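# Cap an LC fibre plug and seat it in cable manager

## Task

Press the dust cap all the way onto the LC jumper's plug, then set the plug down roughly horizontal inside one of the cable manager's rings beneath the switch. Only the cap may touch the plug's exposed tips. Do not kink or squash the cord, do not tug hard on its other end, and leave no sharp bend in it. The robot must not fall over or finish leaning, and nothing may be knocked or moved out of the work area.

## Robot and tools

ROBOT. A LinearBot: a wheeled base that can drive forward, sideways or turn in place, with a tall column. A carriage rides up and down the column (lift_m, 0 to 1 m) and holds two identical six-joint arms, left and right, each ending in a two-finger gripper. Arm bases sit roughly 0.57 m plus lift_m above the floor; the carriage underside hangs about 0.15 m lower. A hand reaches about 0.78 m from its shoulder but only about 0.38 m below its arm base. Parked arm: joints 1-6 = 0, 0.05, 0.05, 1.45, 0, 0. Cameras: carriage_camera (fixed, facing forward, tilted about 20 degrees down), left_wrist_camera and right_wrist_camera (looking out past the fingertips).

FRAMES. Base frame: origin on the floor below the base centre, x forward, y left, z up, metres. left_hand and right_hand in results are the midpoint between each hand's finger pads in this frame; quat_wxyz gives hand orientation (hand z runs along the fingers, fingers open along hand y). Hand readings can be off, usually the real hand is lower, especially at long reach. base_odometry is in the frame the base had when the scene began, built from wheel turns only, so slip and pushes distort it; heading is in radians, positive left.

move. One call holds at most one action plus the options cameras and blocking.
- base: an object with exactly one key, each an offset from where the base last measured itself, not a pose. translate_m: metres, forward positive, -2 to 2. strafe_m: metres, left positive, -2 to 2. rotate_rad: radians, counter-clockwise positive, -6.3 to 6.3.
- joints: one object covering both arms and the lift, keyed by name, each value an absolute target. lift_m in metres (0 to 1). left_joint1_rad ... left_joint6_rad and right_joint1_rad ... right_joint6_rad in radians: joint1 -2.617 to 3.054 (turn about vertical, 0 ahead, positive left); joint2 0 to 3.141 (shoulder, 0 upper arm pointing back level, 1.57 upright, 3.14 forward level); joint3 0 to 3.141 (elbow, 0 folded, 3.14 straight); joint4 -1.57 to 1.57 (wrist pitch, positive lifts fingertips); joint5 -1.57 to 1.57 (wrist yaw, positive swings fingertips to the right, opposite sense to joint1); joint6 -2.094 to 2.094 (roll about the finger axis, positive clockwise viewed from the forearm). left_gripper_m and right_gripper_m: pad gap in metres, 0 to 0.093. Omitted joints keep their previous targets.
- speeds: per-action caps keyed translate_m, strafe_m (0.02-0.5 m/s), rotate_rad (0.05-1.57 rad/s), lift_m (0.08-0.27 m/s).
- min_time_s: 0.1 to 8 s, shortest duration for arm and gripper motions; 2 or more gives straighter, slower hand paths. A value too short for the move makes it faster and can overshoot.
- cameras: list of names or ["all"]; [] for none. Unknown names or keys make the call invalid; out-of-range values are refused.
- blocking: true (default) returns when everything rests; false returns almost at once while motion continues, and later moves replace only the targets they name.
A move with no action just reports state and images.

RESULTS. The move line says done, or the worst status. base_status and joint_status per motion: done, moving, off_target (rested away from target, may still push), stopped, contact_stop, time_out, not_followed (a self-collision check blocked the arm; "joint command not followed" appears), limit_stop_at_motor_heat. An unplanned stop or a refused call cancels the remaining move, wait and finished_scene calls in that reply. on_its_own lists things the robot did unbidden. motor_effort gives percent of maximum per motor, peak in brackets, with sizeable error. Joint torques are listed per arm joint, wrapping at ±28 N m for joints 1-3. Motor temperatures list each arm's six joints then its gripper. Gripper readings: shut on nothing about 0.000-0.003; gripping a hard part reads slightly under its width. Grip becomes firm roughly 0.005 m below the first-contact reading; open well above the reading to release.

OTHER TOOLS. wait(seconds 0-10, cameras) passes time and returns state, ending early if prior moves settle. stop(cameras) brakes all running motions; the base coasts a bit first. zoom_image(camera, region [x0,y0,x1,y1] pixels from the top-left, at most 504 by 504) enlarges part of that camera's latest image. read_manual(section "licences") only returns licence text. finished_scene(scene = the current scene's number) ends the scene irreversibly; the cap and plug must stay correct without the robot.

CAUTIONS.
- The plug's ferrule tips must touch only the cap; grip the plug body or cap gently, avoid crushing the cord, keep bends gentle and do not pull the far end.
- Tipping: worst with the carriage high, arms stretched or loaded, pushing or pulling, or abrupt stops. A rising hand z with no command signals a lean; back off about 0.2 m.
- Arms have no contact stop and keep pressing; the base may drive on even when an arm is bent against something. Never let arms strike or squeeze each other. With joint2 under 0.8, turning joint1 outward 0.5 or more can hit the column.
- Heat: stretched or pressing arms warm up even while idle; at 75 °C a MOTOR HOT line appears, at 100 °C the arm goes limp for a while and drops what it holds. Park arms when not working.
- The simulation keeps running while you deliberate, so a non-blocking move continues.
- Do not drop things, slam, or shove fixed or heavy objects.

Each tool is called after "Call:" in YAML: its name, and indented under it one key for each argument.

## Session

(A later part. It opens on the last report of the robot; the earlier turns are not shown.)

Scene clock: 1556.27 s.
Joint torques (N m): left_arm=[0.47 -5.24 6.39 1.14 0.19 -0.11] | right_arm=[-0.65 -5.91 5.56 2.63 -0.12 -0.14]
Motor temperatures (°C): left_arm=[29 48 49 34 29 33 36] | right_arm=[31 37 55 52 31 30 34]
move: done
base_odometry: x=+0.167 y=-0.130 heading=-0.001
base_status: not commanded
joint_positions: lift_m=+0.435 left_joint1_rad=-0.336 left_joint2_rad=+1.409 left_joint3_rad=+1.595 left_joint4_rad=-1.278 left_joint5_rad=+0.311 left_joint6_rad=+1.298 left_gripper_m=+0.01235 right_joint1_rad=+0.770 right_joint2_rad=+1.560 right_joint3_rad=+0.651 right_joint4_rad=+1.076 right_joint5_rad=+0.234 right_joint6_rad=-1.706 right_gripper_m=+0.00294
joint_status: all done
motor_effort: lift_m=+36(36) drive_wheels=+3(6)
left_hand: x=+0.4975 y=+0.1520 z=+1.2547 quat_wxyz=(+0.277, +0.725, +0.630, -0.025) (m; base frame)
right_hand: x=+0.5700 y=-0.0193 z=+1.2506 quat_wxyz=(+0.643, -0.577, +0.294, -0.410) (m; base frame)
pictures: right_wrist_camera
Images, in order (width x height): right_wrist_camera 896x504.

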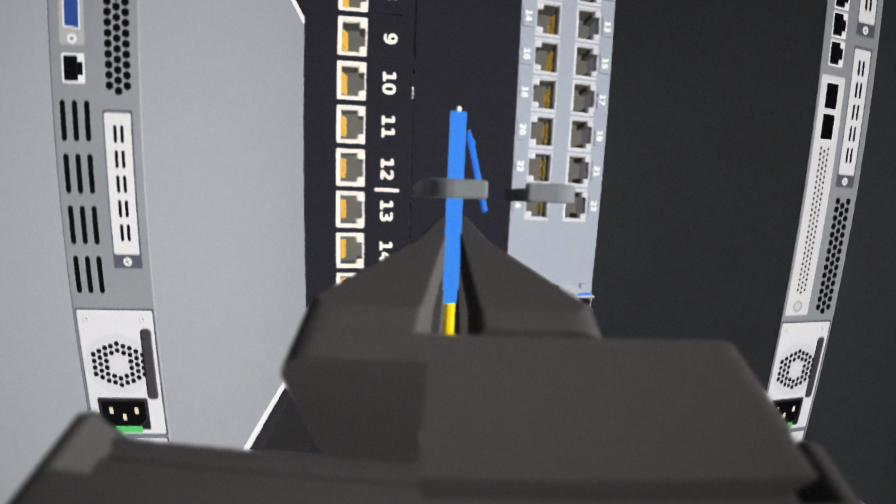

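Call:
move:
  joints: {"right_joint1_rad": 0.745, "right_joint2_rad": 1.740, "right_joint3_rad": 0.605, "right_joint4_rad": 1.446, "right_joint5_rad": 0.172, "right_joint6_rad": -1.843}
  min_time_s: 2.5
  cameras: ["right_wrist_camera", "carriage_camera"]

Call:
zoom_image:
  camera: "right_wrist_camera"
  region: [370, 60, 590, 320]

Scene clock: 1563.87 s.
Joint torques (N m): left_arm=[0.47 -5.23 6.38 1.14 0.19 -0.11] | right_arm=[-0.64 -6.54 4.68 2.48 -0.12 -0.13]
move: done
base_odometry: x=+0.167 y=-0.130 heading=-0.001
base_status: not commanded
joint_positions: lift_m=+0.435 left_joint1_rad=-0.336 left_joint2_rad=+1.409 left_joint3_rad=+1.595 left_joint4_rad=-1.278 left_joint5_rad=+0.311 left_joint6_rad=+1.298 left_gripper_m=+0.01235 right_joint1_rad=+0.751 right_joint2_rad=+1.727 right_joint3_rad=+0.617 right_joint4_rad=+1.442 right_joint5_rad=+0.183 right_joint6_rad=-1.832 right_gripper_m=+0.00294
joint_status: all done
motor_effort: lift_m=+36(36) drive_wheels=+2(6)
left_hand: x=+0.4975 y=+0.1520 z=+1.2547 quat_wxyz=(+0.277, +0.725, +0.630, -0.025) (m; base frame)
right_hand: x=+0.5698 y=-0.0193 z=+1.2505 quat_wxyz=(+0.668, -0.535, +0.231, -0.463) (m; base frame)
pictures: carriage_camera, right_wrist_camera
Images, in order (width x height): carriage_camera 896x504, right_wrist_camera 896x504.

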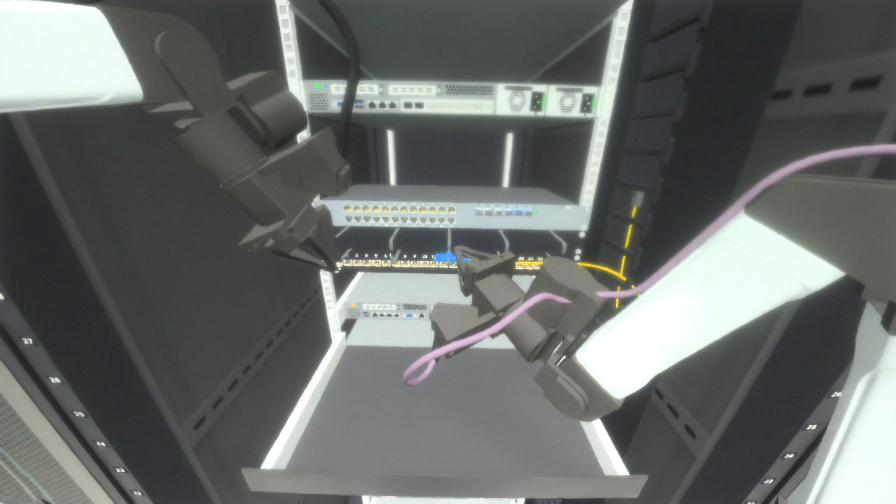

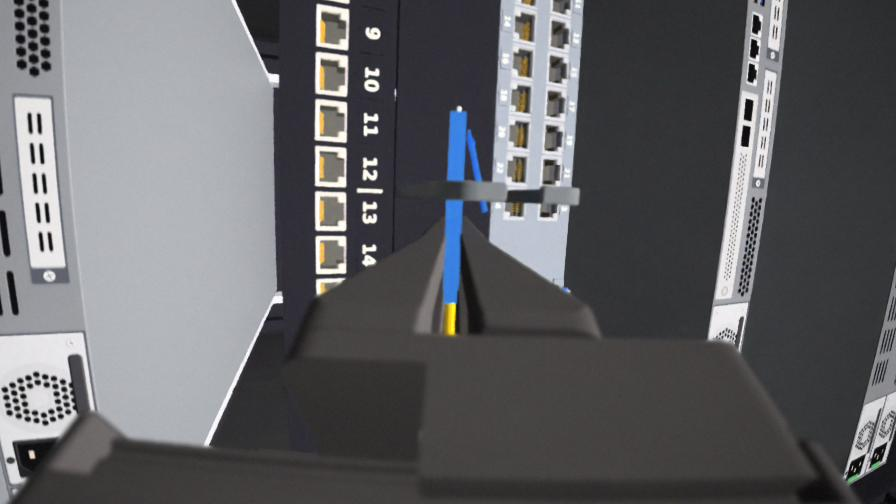

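Scaled by 1.938 from the camera's 896x504 image, which has a finer 1280x720 frame.

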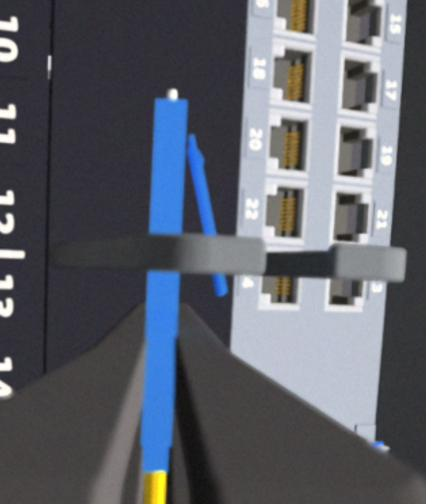

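Call:
move:
  joints: {"lift_m": 0.44, "left_joint1_rad": -0.709, "left_joint2_rad": 1.658, "left_joint3_rad": 1.864, "left_joint4_rad": -1.191, "left_joint5_rad": 0.119, "left_joint6_rad": 0.964}
  speeds: {"lift_m": 0.08}
  min_time_s: 3
  cameras: ["all"]

Scene clock: 1674.73 s.
Joint torques (N m): left_arm=[-0.59 -5.61 10.25 1.5 0.04 -0.11] | right_arm=[-0.64 -6.87 4.86 2.41 -0.11 -0.12]
Motor temperatures (°C): left_arm=[29 46 49 35 29 33 36] | right_arm=[31 38 45 53 31 30 35]
move: done
base_odometry: x=+0.167 y=-0.130 heading=-0.001
base_status: not commanded
joint_positions: lift_m=+0.440 left_joint1_rad=-0.701 left_joint2_rad=+1.647 left_joint3_rad=+1.829 left_joint4_rad=-1.207 left_joint5_rad=+0.132 left_joint6_rad=+0.975 left_gripper_m=+0.01235 right_joint1_rad=+0.751 right_joint2_rad=+1.730 right_joint3_rad=+0.614 right_joint4_rad=+1.448 right_joint5_rad=+0.181 right_joint6_rad=-1.833 right_gripper_m=+0.00294
joint_status: all done
motor_effort: lift_m=+36(42) drive_wheels=+3(6)
left_hand: x=+0.5049 y=+0.0328 z=+1.2636 quat_wxyz=(+0.275, +0.726, +0.630, -0.026) (m; base frame)
right_hand: x=+0.5695 y=-0.0194 z=+1.2544 quat_wxyz=(+0.668, -0.535, +0.230, -0.463) (m; base frame)
pictures: carriage_camera, left_wrist_camera, right_wrist_camera
Images, in order (width x height): carriage_camera 896x504, left_wrist_camera 896x504, right_wrist_camera 896x504.

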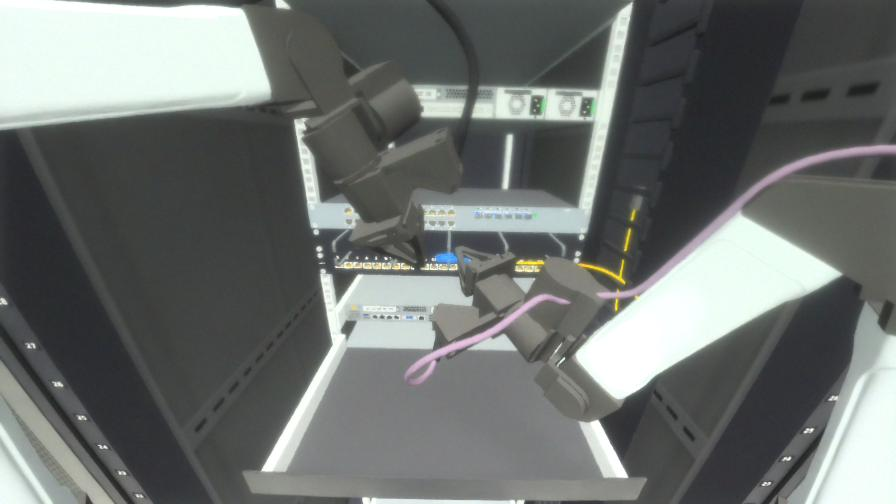

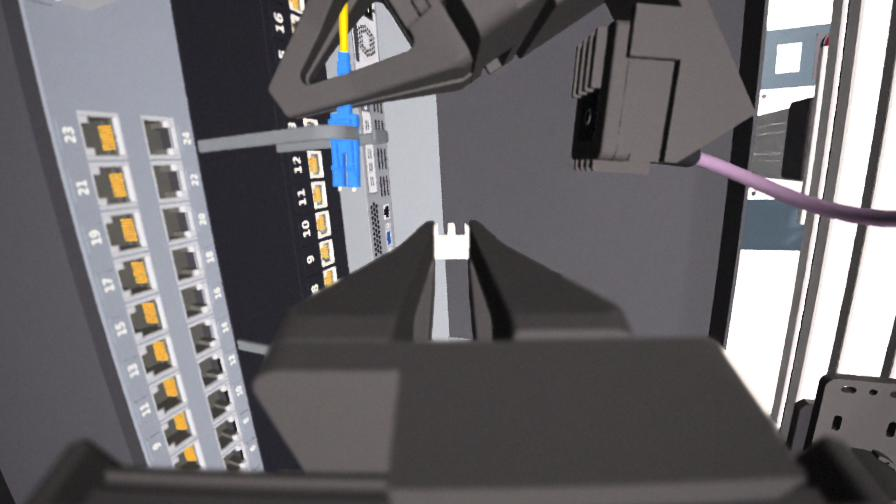

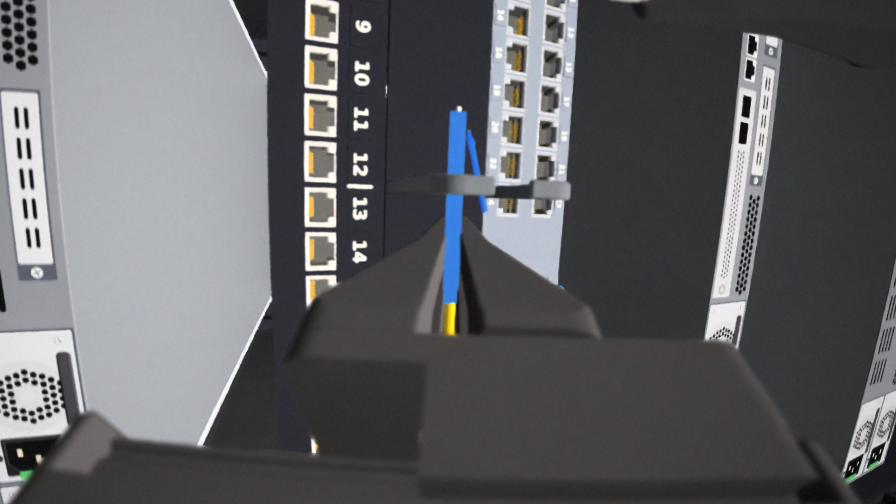

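Call:
move:
  joints: {"left_joint1_rad": -0.642, "left_joint2_rad": 1.760, "left_joint3_rad": 1.985, "left_joint4_rad": -1.228, "left_joint5_rad": 0.171, "left_joint6_rad": 1.030}
  min_time_s: 2
  cameras: ["left_wrist_camera", "right_wrist_camera"]

Call:
zoom_image:
  camera: "left_wrist_camera"
  region: [300, 80, 510, 280]

Scene clock: 1757.23 s.
Joint torques (N m): left_arm=[0.72 -6.32 10.18 1.21 0.3 0.08] | right_arm=[-0.64 -6.87 4.89 2.41 -0.11 -0.12]
Motor temperatures (°C): left_arm=[29 48 55 36 29 33 36] | right_arm=[31 40 44 51 31 30 36]
move: done
base_odometry: x=+0.167 y=-0.130 heading=-0.001
base_status: not commanded
joint_positions: lift_m=+0.440 left_joint1_rad=-0.650 left_joint2_rad=+1.748 left_joint3_rad=+1.950 left_joint4_rad=-1.218 left_joint5_rad=+0.158 left_joint6_rad=+1.019 left_gripper_m=+0.01235 right_joint1_rad=+0.751 right_joint2_rad=+1.730 right_joint3_rad=+0.614 right_joint4_rad=+1.448 right_joint5_rad=+0.181 right_joint6_rad=-1.833 right_gripper_m=+0.00294
joint_status: all done
motor_effort: lift_m=+36(36) drive_wheels=+2(5)
left_hand: x=+0.5362 y=+0.0284 z=+1.2666 quat_wxyz=(+0.283, +0.725, +0.628, -0.024) (m; base frame)
right_hand: x=+0.5695 y=-0.0194 z=+1.2544 quat_wxyz=(+0.668, -0.535, +0.230, -0.463) (m; base frame)
pictures: left_wrist_camera, right_wrist_camera
Images, in order (width x height): left_wrist_camera 896x504, right_wrist_camera 896x504.

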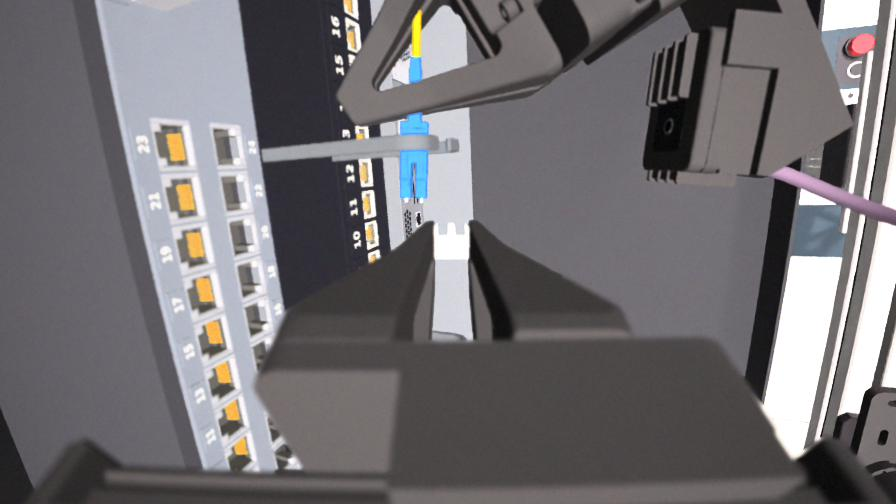

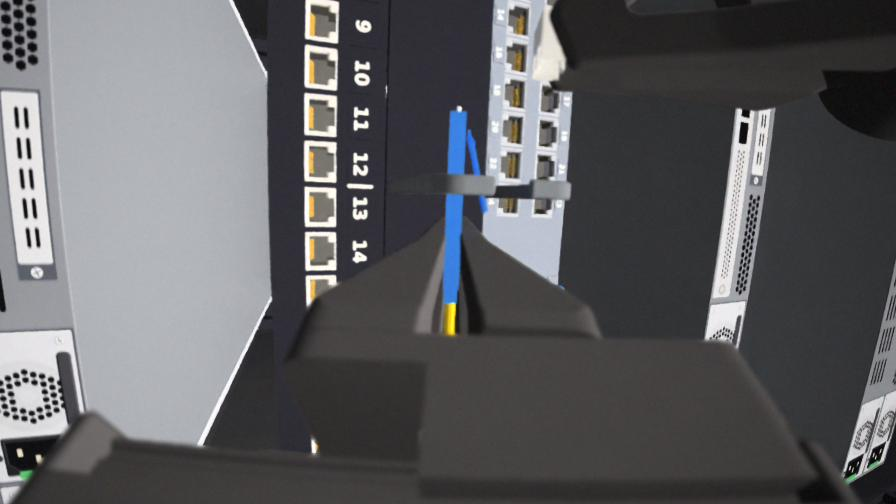

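Scaled by 2.400 from the camera's 896x504 image, which has a finer 1280x720 frame.

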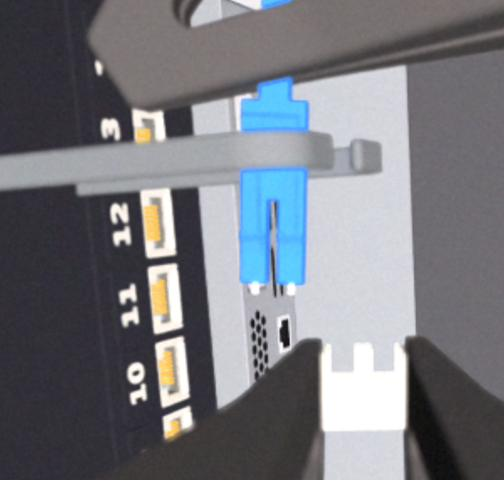

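Call:
move:
  joints: {"left_joint1_rad": -0.604, "left_joint2_rad": 1.812, "left_joint3_rad": 1.988, "left_joint4_rad": -1.174, "left_joint5_rad": 0.191, "left_joint6_rad": 1.063}
  min_time_s: 2
  cameras: ["left_wrist_camera", "right_wrist_camera"]

Call:
zoom_image:
  camera: "left_wrist_camera"
  region: [340, 80, 550, 280]

Call:
zoom_image:
  camera: "right_wrist_camera"
  region: [380, 0, 590, 200]

Scene clock: 1805.63 s.
Joint torques (N m): left_arm=[0.73 -6.79 10.59 1.46 0.32 0.09] | right_arm=[-0.61 -6.86 4.86 2.41 -0.11 -0.13]
Motor temperatures (°C): left_arm=[29 49 55 37 29 33 36] | right_arm=[31 40 44 51 31 30 36]
move: done
base_odometry: x=+0.167 y=-0.130 heading=-0.001
base_status: not commanded
joint_positions: lift_m=+0.440 left_joint1_rad=-0.612 left_joint2_rad=+1.799 left_joint3_rad=+1.950 left_joint4_rad=-1.190 left_joint5_rad=+0.178 left_joint6_rad=+1.052 left_gripper_m=+0.01235 right_joint1_rad=+0.751 right_joint2_rad=+1.730 right_joint3_rad=+0.614 right_joint4_rad=+1.448 right_joint5_rad=+0.181 right_joint6_rad=-1.833 right_gripper_m=+0.00294
joint_status: all done
motor_effort: lift_m=+36(36) drive_wheels=+3(7)
left_hand: x=+0.5554 y=+0.0303 z=+1.2495 quat_wxyz=(+0.274, +0.726, +0.630, -0.026) (m; base frame)
right_hand: x=+0.5695 y=-0.0194 z=+1.2544 quat_wxyz=(+0.668, -0.535, +0.230, -0.463) (m; base frame)
pictures: left_wrist_camera, right_wrist_camera
Images, in order (width x height): left_wrist_camera 896x504, right_wrist_camera 896x504.

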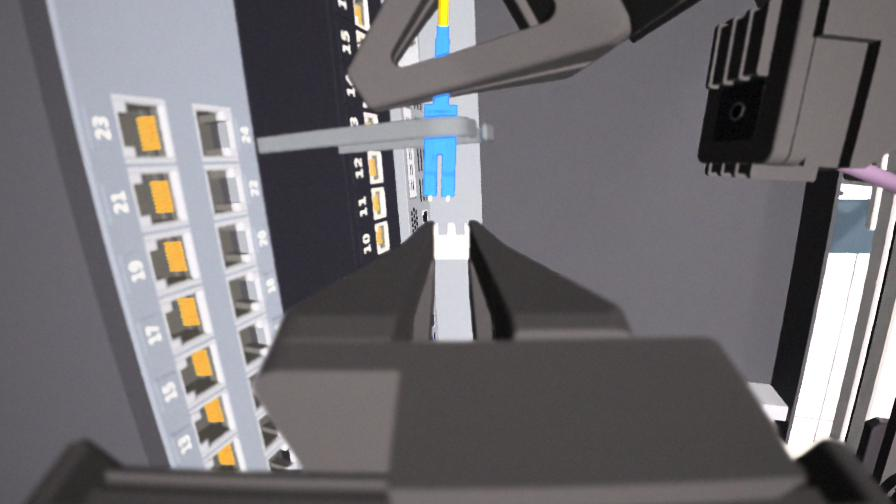

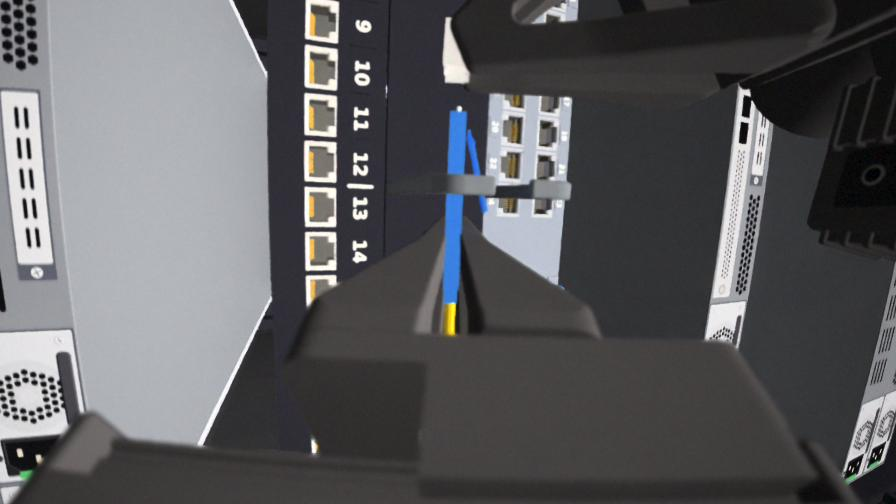

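Scaled by 2.400 from the camera's 896x504 image, which has a finer 1280x720 frame.

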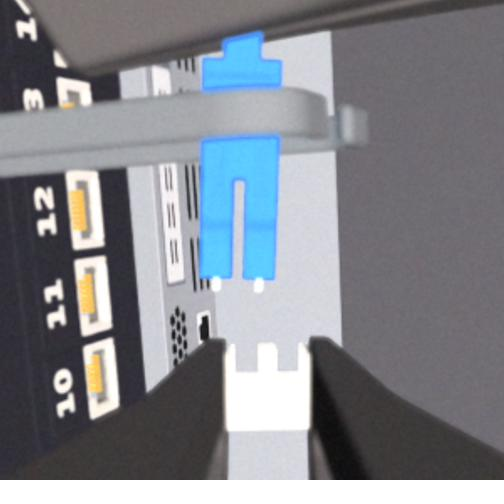

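Scaled by 2.400 from the camera's 896x504 image, which has a finer 1280x720 frame.

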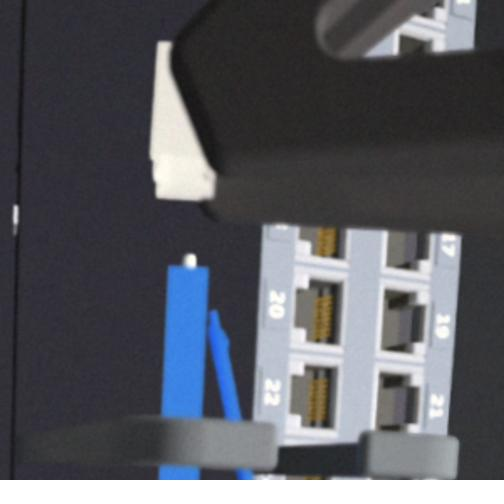

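Call:
move:
  joints: {"left_joint1_rad": -0.598, "left_joint2_rad": 1.815, "left_joint3_rad": 1.991, "left_joint4_rad": -1.162, "left_joint5_rad": 0.195, "left_joint6_rad": 1.067}
  min_time_s: 1
  cameras: ["left_wrist_camera", "right_wrist_camera"]

Call:
zoom_image:
  camera: "left_wrist_camera"
  region: [390, 140, 520, 270]

Call:
zoom_image:
  camera: "right_wrist_camera"
  region: [390, 20, 550, 180]

Scene clock: 1831.03 s.
Joint torques (N m): left_arm=[0.72 -6.6 10.88 1.48 0.31 0.09] | right_arm=[-0.65 -6.86 4.89 2.41 -0.11 -0.12]
Motor temperatures (°C): left_arm=[29 49 56 38 29 33 36] | right_arm=[31 40 43 51 31 30 36]
move: done
base_odometry: x=+0.167 y=-0.130 heading=-0.001
base_status: not commanded
joint_positions: lift_m=+0.440 left_joint1_rad=-0.606 left_joint2_rad=+1.799 left_joint3_rad=+1.950 left_joint4_rad=-1.178 left_joint5_rad=+0.182 left_joint6_rad=+1.056 left_gripper_m=+0.01235 right_joint1_rad=+0.751 right_joint2_rad=+1.730 right_joint3_rad=+0.614 right_joint4_rad=+1.448 right_joint5_rad=+0.181 right_joint6_rad=-1.833 right_gripper_m=+0.00294
joint_status: all done
motor_effort: lift_m=+36(36) drive_wheels=+6(6)
left_hand: x=+0.5587 y=+0.0304 z=+1.2511 quat_wxyz=(+0.280, +0.725, +0.629, -0.026) (m; base frame)
right_hand: x=+0.5695 y=-0.0194 z=+1.2544 quat_wxyz=(+0.668, -0.535, +0.230, -0.463) (m; base frame)
pictures: left_wrist_camera, right_wrist_camera
Images, in order (width x height): left_wrist_camera 896x504, right_wrist_camera 896x504.

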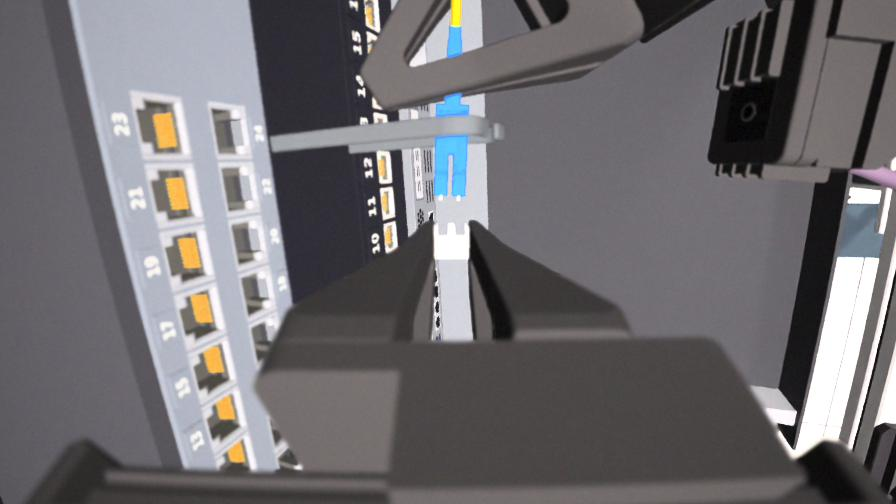

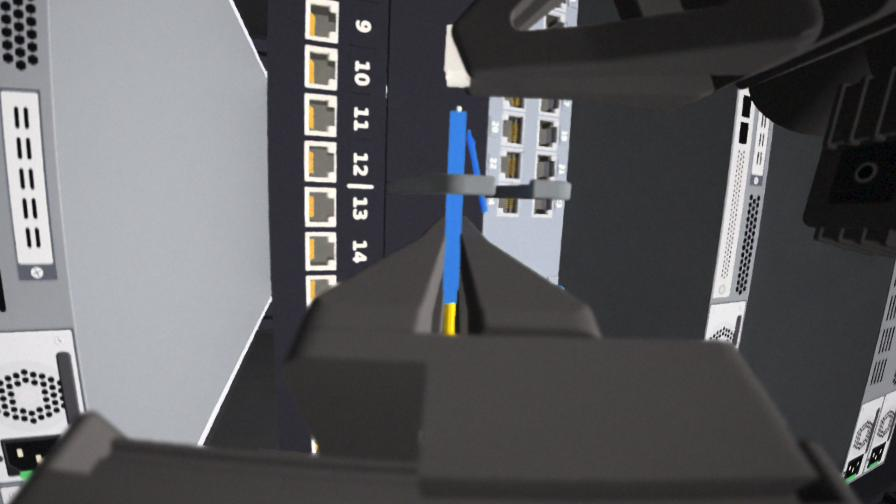

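Scaled by 3.877 from the camera's 896x504 image, which has a finer 1280x720 frame.

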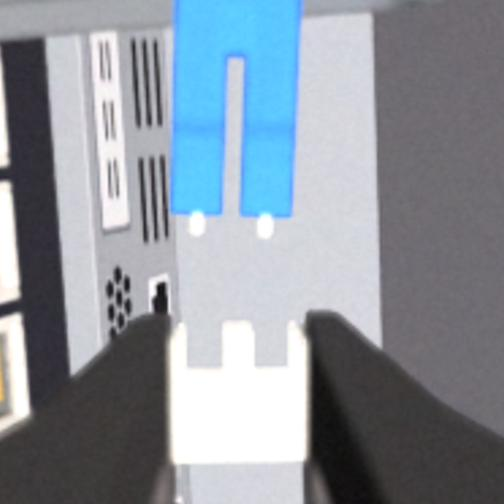

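Scaled by 3.150 from the camera's 896x504 image, which has a finer 1280x720 frame.

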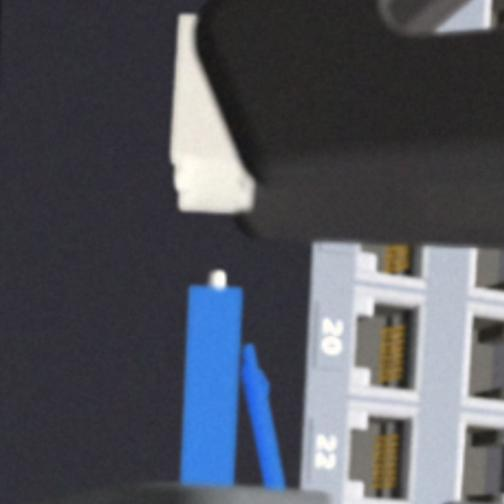

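Call:
move:
  joints: {"left_joint1_rad": -0.6262, "left_joint2_rad": 1.8305, "left_joint3_rad": 2.009, "left_joint4_rad": -1.190, "left_joint5_rad": 0.163, "left_joint6_rad": 1.071}
  min_time_s: 1.5
  cameras: ["left_wrist_camera", "right_wrist_camera"]

Call:
zoom_image:
  camera: "left_wrist_camera"
  region: [390, 140, 520, 270]

Call:
zoom_image:
  camera: "right_wrist_camera"
  region: [390, 20, 550, 180]

Scene clock: 1853.90 s.
Joint torques (N m): left_arm=[-0.61 -6.95 10.37 1.19 0.08 0.09] | right_arm=[-0.65 -6.86 4.88 2.41 -0.11 -0.13]
Motor temperatures (°C): left_arm=[29 49 57 38 29 33 36] | right_arm=[31 40 43 51 31 30 36]
move: done
base_odometry: x=+0.167 y=-0.130 heading=-0.001
base_status: not commanded
joint_positions: lift_m=+0.440 left_joint1_rad=-0.618 left_joint2_rad=+1.817 left_joint3_rad=+1.974 left_joint4_rad=-1.180 left_joint5_rad=+0.176 left_joint6_rad=+1.060 left_gripper_m=+0.01235 right_joint1_rad=+0.751 right_joint2_rad=+1.730 right_joint3_rad=+0.614 right_joint4_rad=+1.448 right_joint5_rad=+0.181 right_joint6_rad=-1.833 right_gripper_m=+0.00294
joint_status: all done
motor_effort: lift_m=+36(36) drive_wheels=+1(7)
left_hand: x=+0.5601 y=+0.0245 z=+1.2513 quat_wxyz=(+0.281, +0.729, +0.623, -0.023) (m; base frame)
right_hand: x=+0.5695 y=-0.0194 z=+1.2544 quat_wxyz=(+0.668, -0.535, +0.230, -0.463) (m; base frame)
pictures: left_wrist_camera, right_wrist_camera
Images, in order (width x height): left_wrist_camera 896x504, right_wrist_camera 896x504.

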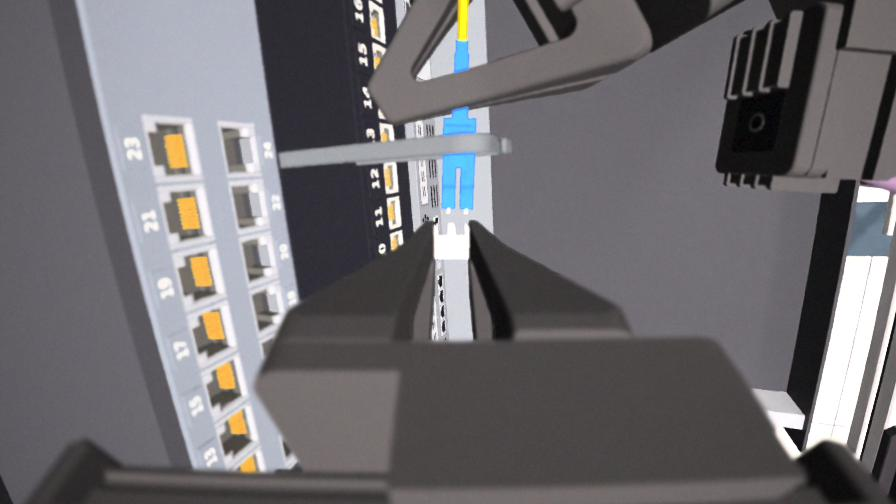

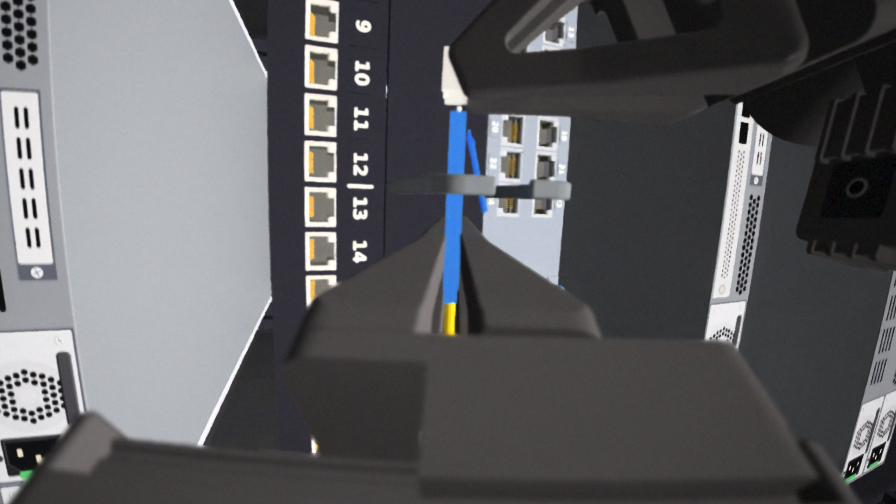

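Scaled by 3.877 from the camera's 896x504 image, which has a finer 1280x720 frame.

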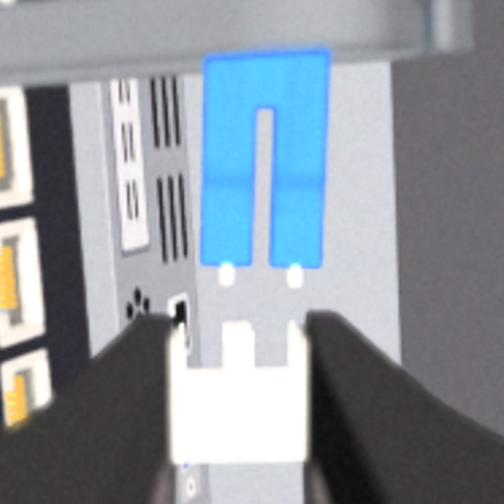

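Scaled by 3.150 from the camera's 896x504 image, which has a finer 1280x720 frame.

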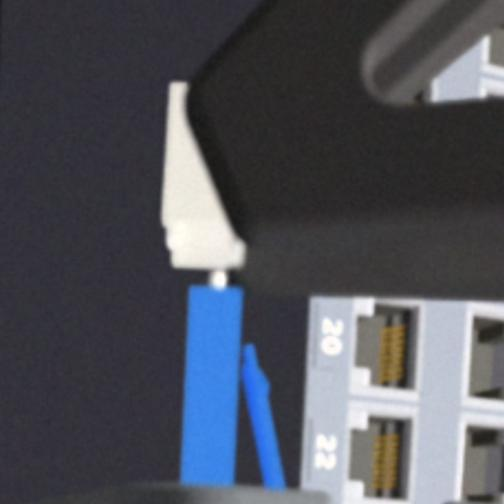

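Call:
move:
  cameras: ["left_wrist_camera","right_wrist_camera"]

Call:
zoom_image:
  camera: "left_wrist_camera"
  region: [390, 140, 520, 270]

Call:
zoom_image:
  camera: "right_wrist_camera"
  region: [390, 20, 550, 180]

Scene clock: 1895.00 s.
Joint torques (N m): left_arm=[-0.68 -6.95 10.39 1.19 0.08 0.09] | right_arm=[-0.64 -6.89 4.88 2.41 -0.11 -0.13]
Motor temperatures (°C): left_arm=[29 47 56 37 29 33 36] | right_arm=[31 40 43 52 31 30 36]
base_odometry: x=+0.167 y=-0.130 heading=-0.001
base_status: not commanded
joint_positions: lift_m=+0.440 left_joint1_rad=-0.618 left_joint2_rad=+1.817 left_joint3_rad=+1.974 left_joint4_rad=-1.180 left_joint5_rad=+0.176 left_joint6_rad=+1.060 left_gripper_m=+0.01235 right_joint1_rad=+0.751 right_joint2_rad=+1.730 right_joint3_rad=+0.614 right_joint4_rad=+1.448 right_joint5_rad=+0.181 right_joint6_rad=-1.833 right_gripper_m=+0.00294
joint_status: all done
motor_effort: lift_m=+36(36) drive_wheels=+1(7)
left_hand: x=+0.5602 y=+0.0245 z=+1.2513 quat_wxyz=(+0.281, +0.729, +0.623, -0.023) (m; base frame)
right_hand: x=+0.5695 y=-0.0194 z=+1.2544 quat_wxyz=(+0.668, -0.535, +0.230, -0.463) (m; base frame)
pictures: left_wrist_camera, right_wrist_camera
Images, in order (width x height): left_wrist_camera 896x504, right_wrist_camera 896x504.

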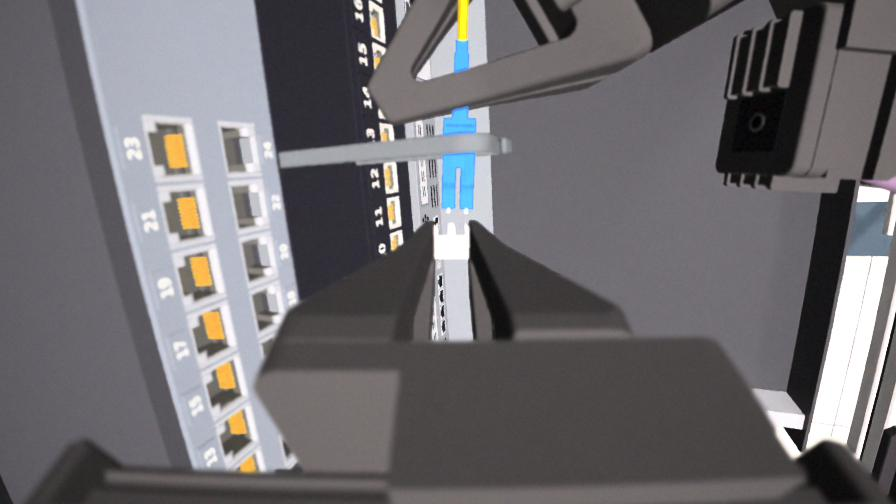

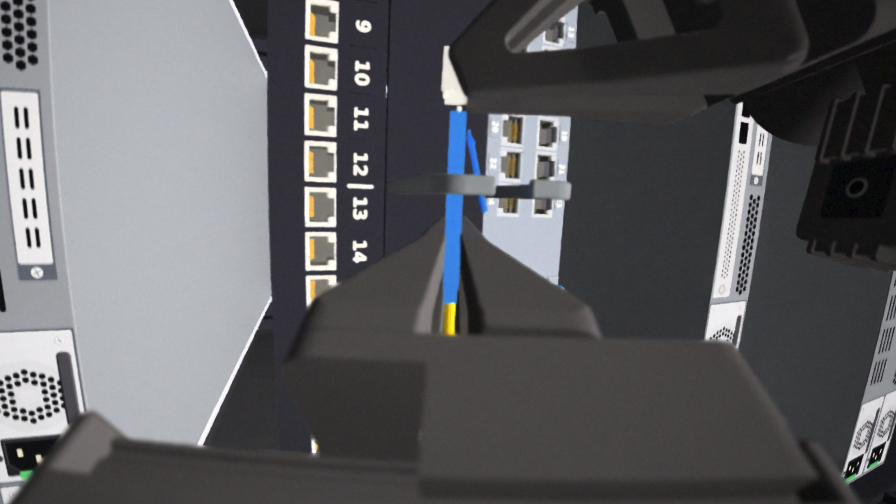

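Scaled by 3.877 from the camera's 896x504 image, which has a finer 1280x720 frame.

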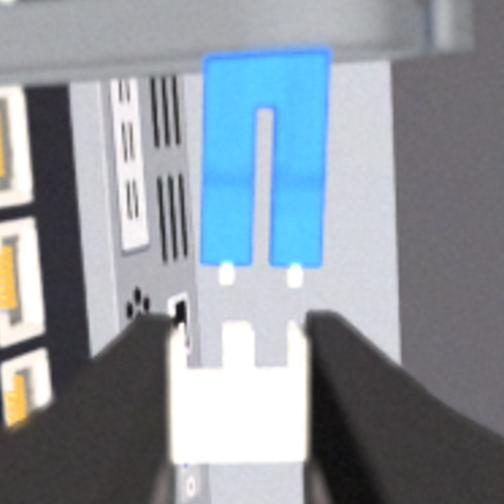

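Scaled by 3.150 from the camera's 896x504 image, which has a finer 1280x720 frame.

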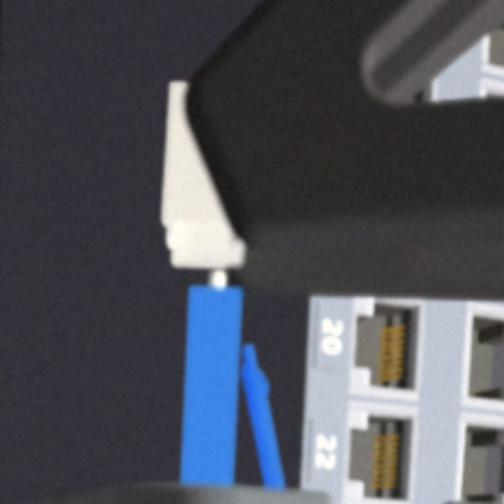

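Call:
move:
  joints: {"left_joint1_rad": -0.632, "left_joint5_rad": 0.160, "left_joint6_rad": 1.0465}
  min_time_s: 2
  cameras: ["left_wrist_camera","right_wrist_camera"]

Call:
zoom_image:
  camera: "left_wrist_camera"
  region: [390, 140, 520, 270]

Call:
zoom_image:
  camera: "right_wrist_camera"
  region: [390, 20, 550, 180]

Scene clock: 1912.53 s.
Joint torques (N m): left_arm=[-0.72 -6.99 10.36 1.19 0.08 -0.12] | right_arm=[-0.64 -6.87 4.89 2.41 -0.11 -0.12]
Motor temperatures (°C): left_arm=[29 47 56 37 29 33 36] | right_arm=[31 40 43 52 31 30 36]
move: done
base_odometry: x=+0.167 y=-0.130 heading=-0.001
base_status: not commanded
joint_positions: lift_m=+0.440 left_joint1_rad=-0.622 left_joint2_rad=+1.817 left_joint3_rad=+1.974 left_joint4_rad=-1.180 left_joint5_rad=+0.173 left_joint6_rad=+1.057 left_gripper_m=+0.01235 right_joint1_rad=+0.751 right_joint2_rad=+1.730 right_joint3_rad=+0.614 right_joint4_rad=+1.448 right_joint5_rad=+0.181 right_joint6_rad=-1.833 right_gripper_m=+0.00294
joint_status: all done
motor_effort: lift_m=+36(36) drive_wheels=+4(6)
left_hand: x=+0.5592 y=+0.0233 z=+1.2512 quat_wxyz=(+0.281, +0.730, +0.623, -0.023) (m; base frame)
right_hand: x=+0.5695 y=-0.0194 z=+1.2544 quat_wxyz=(+0.668, -0.535, +0.230, -0.463) (m; base frame)
pictures: left_wrist_camera, right_wrist_camera
Images, in order (width x height): left_wrist_camera 896x504, right_wrist_camera 896x504.

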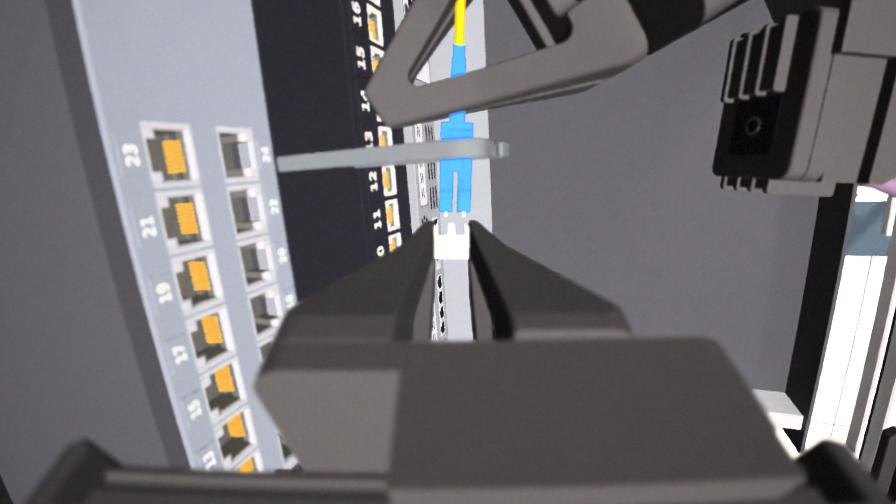

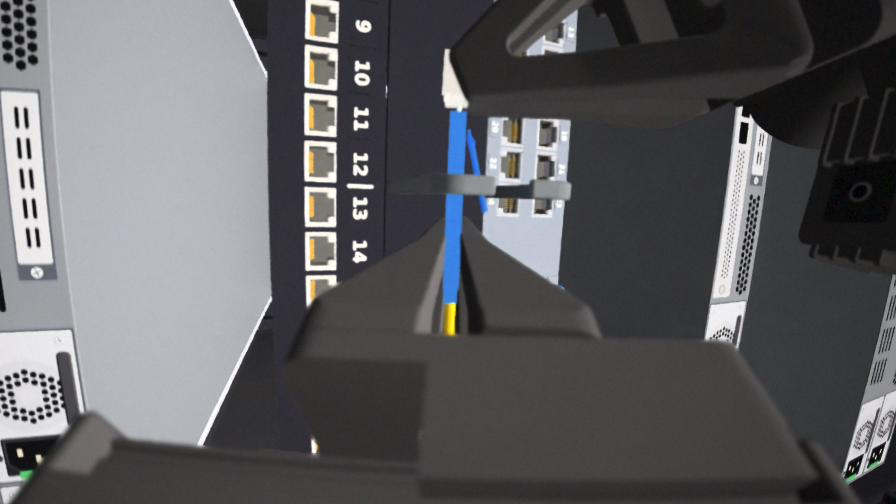

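Scaled by 3.877 from the camera's 896x504 image, which has a finer 1280x720 frame.

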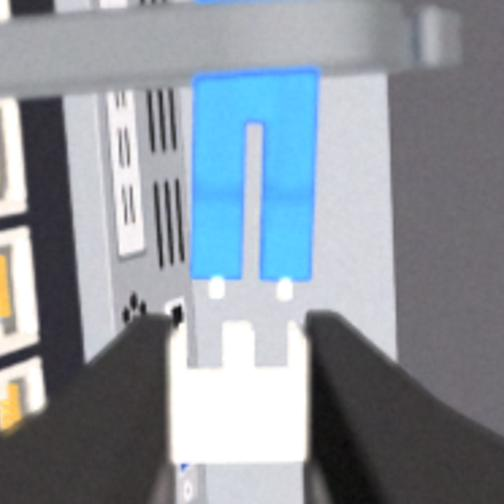

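Scaled by 3.150 from the camera's 896x504 image, which has a finer 1280x720 frame.

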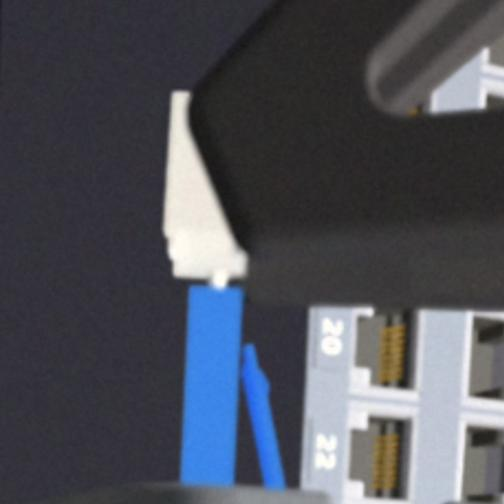

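Call:
move:
  joints: {"right_joint1_rad": 0.7403}
  min_time_s: 2
  cameras: ["left_wrist_camera","right_wrist_camera"]

Call:
zoom_image:
  camera: "left_wrist_camera"
  region: [390, 140, 520, 270]

Call:
zoom_image:
  camera: "right_wrist_camera"
  region: [390, 20, 550, 180]

Scene clock: 1945.93 s.
Joint torques (N m): left_arm=[-0.69 -6.99 10.37 1.2 0.08 -0.11] | right_arm=[-0.7 -6.87 4.89 2.41 -0.11 -0.13]
Motor temperatures (°C): left_arm=[29 47 57 37 29 33 36] | right_arm=[31 40 43 52 31 30 36]
move: done
base_odometry: x=+0.167 y=-0.130 heading=-0.001
base_status: not commanded
joint_positions: lift_m=+0.440 left_joint1_rad=-0.622 left_joint2_rad=+1.817 left_joint3_rad=+1.974 left_joint4_rad=-1.180 left_joint5_rad=+0.173 left_joint6_rad=+1.057 left_gripper_m=+0.01235 right_joint1_rad=+0.747 right_joint2_rad=+1.730 right_joint3_rad=+0.614 right_joint4_rad=+1.448 right_joint5_rad=+0.181 right_joint6_rad=-1.833 right_gripper_m=+0.00294
joint_status: all done
motor_effort: lift_m=+36(36) drive_wheels=+2(7)
left_hand: x=+0.5592 y=+0.0233 z=+1.2512 quat_wxyz=(+0.281, +0.730, +0.623, -0.023) (m; base frame)
right_hand: x=+0.5706 y=-0.0207 z=+1.2544 quat_wxyz=(+0.667, -0.535, +0.231, -0.464) (m; base frame)
pictures: left_wrist_camera, right_wrist_camera
Images, in order (width x height): left_wrist_camera 896x504, right_wrist_camera 896x504.

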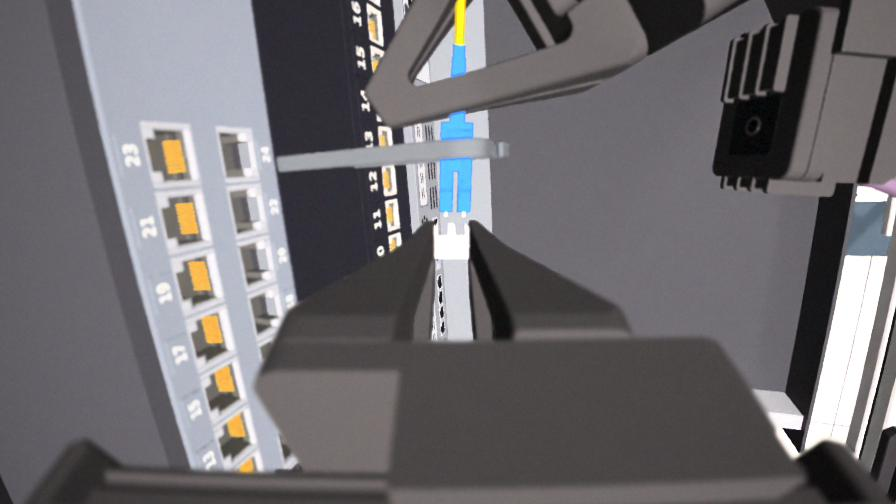

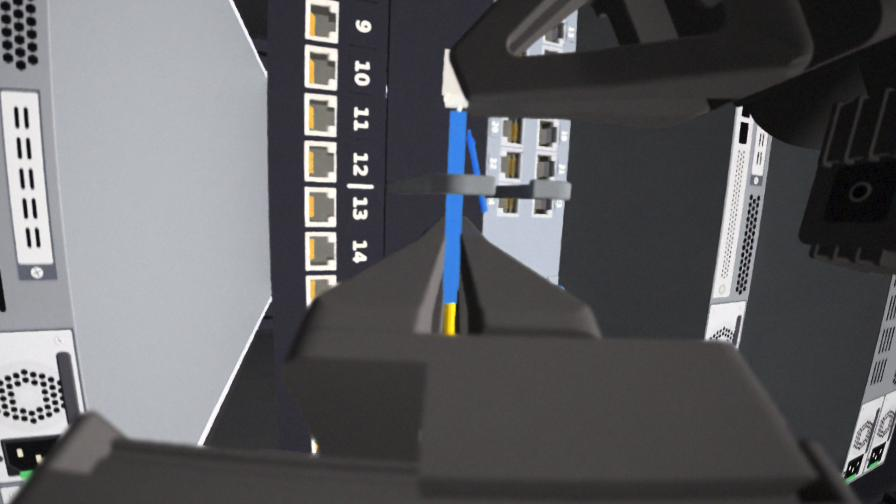

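Scaled by 3.877 from the camera's 896x504 image, which has a finer 1280x720 frame.

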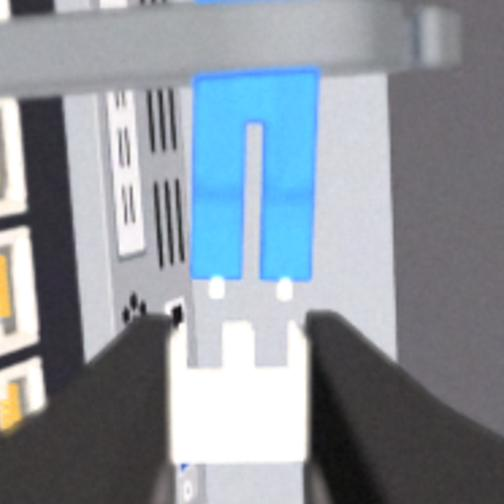

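Scaled by 3.150 from the camera's 896x504 image, which has a finer 1280x720 frame.

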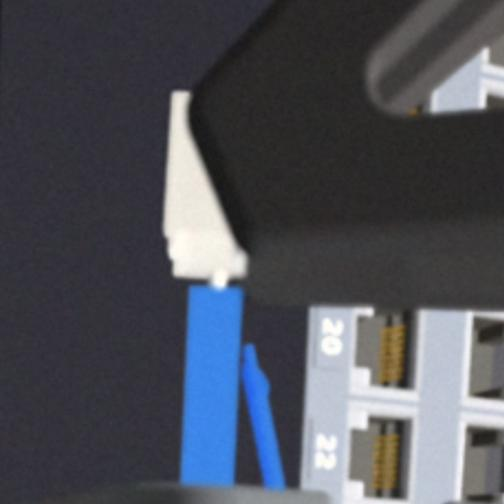

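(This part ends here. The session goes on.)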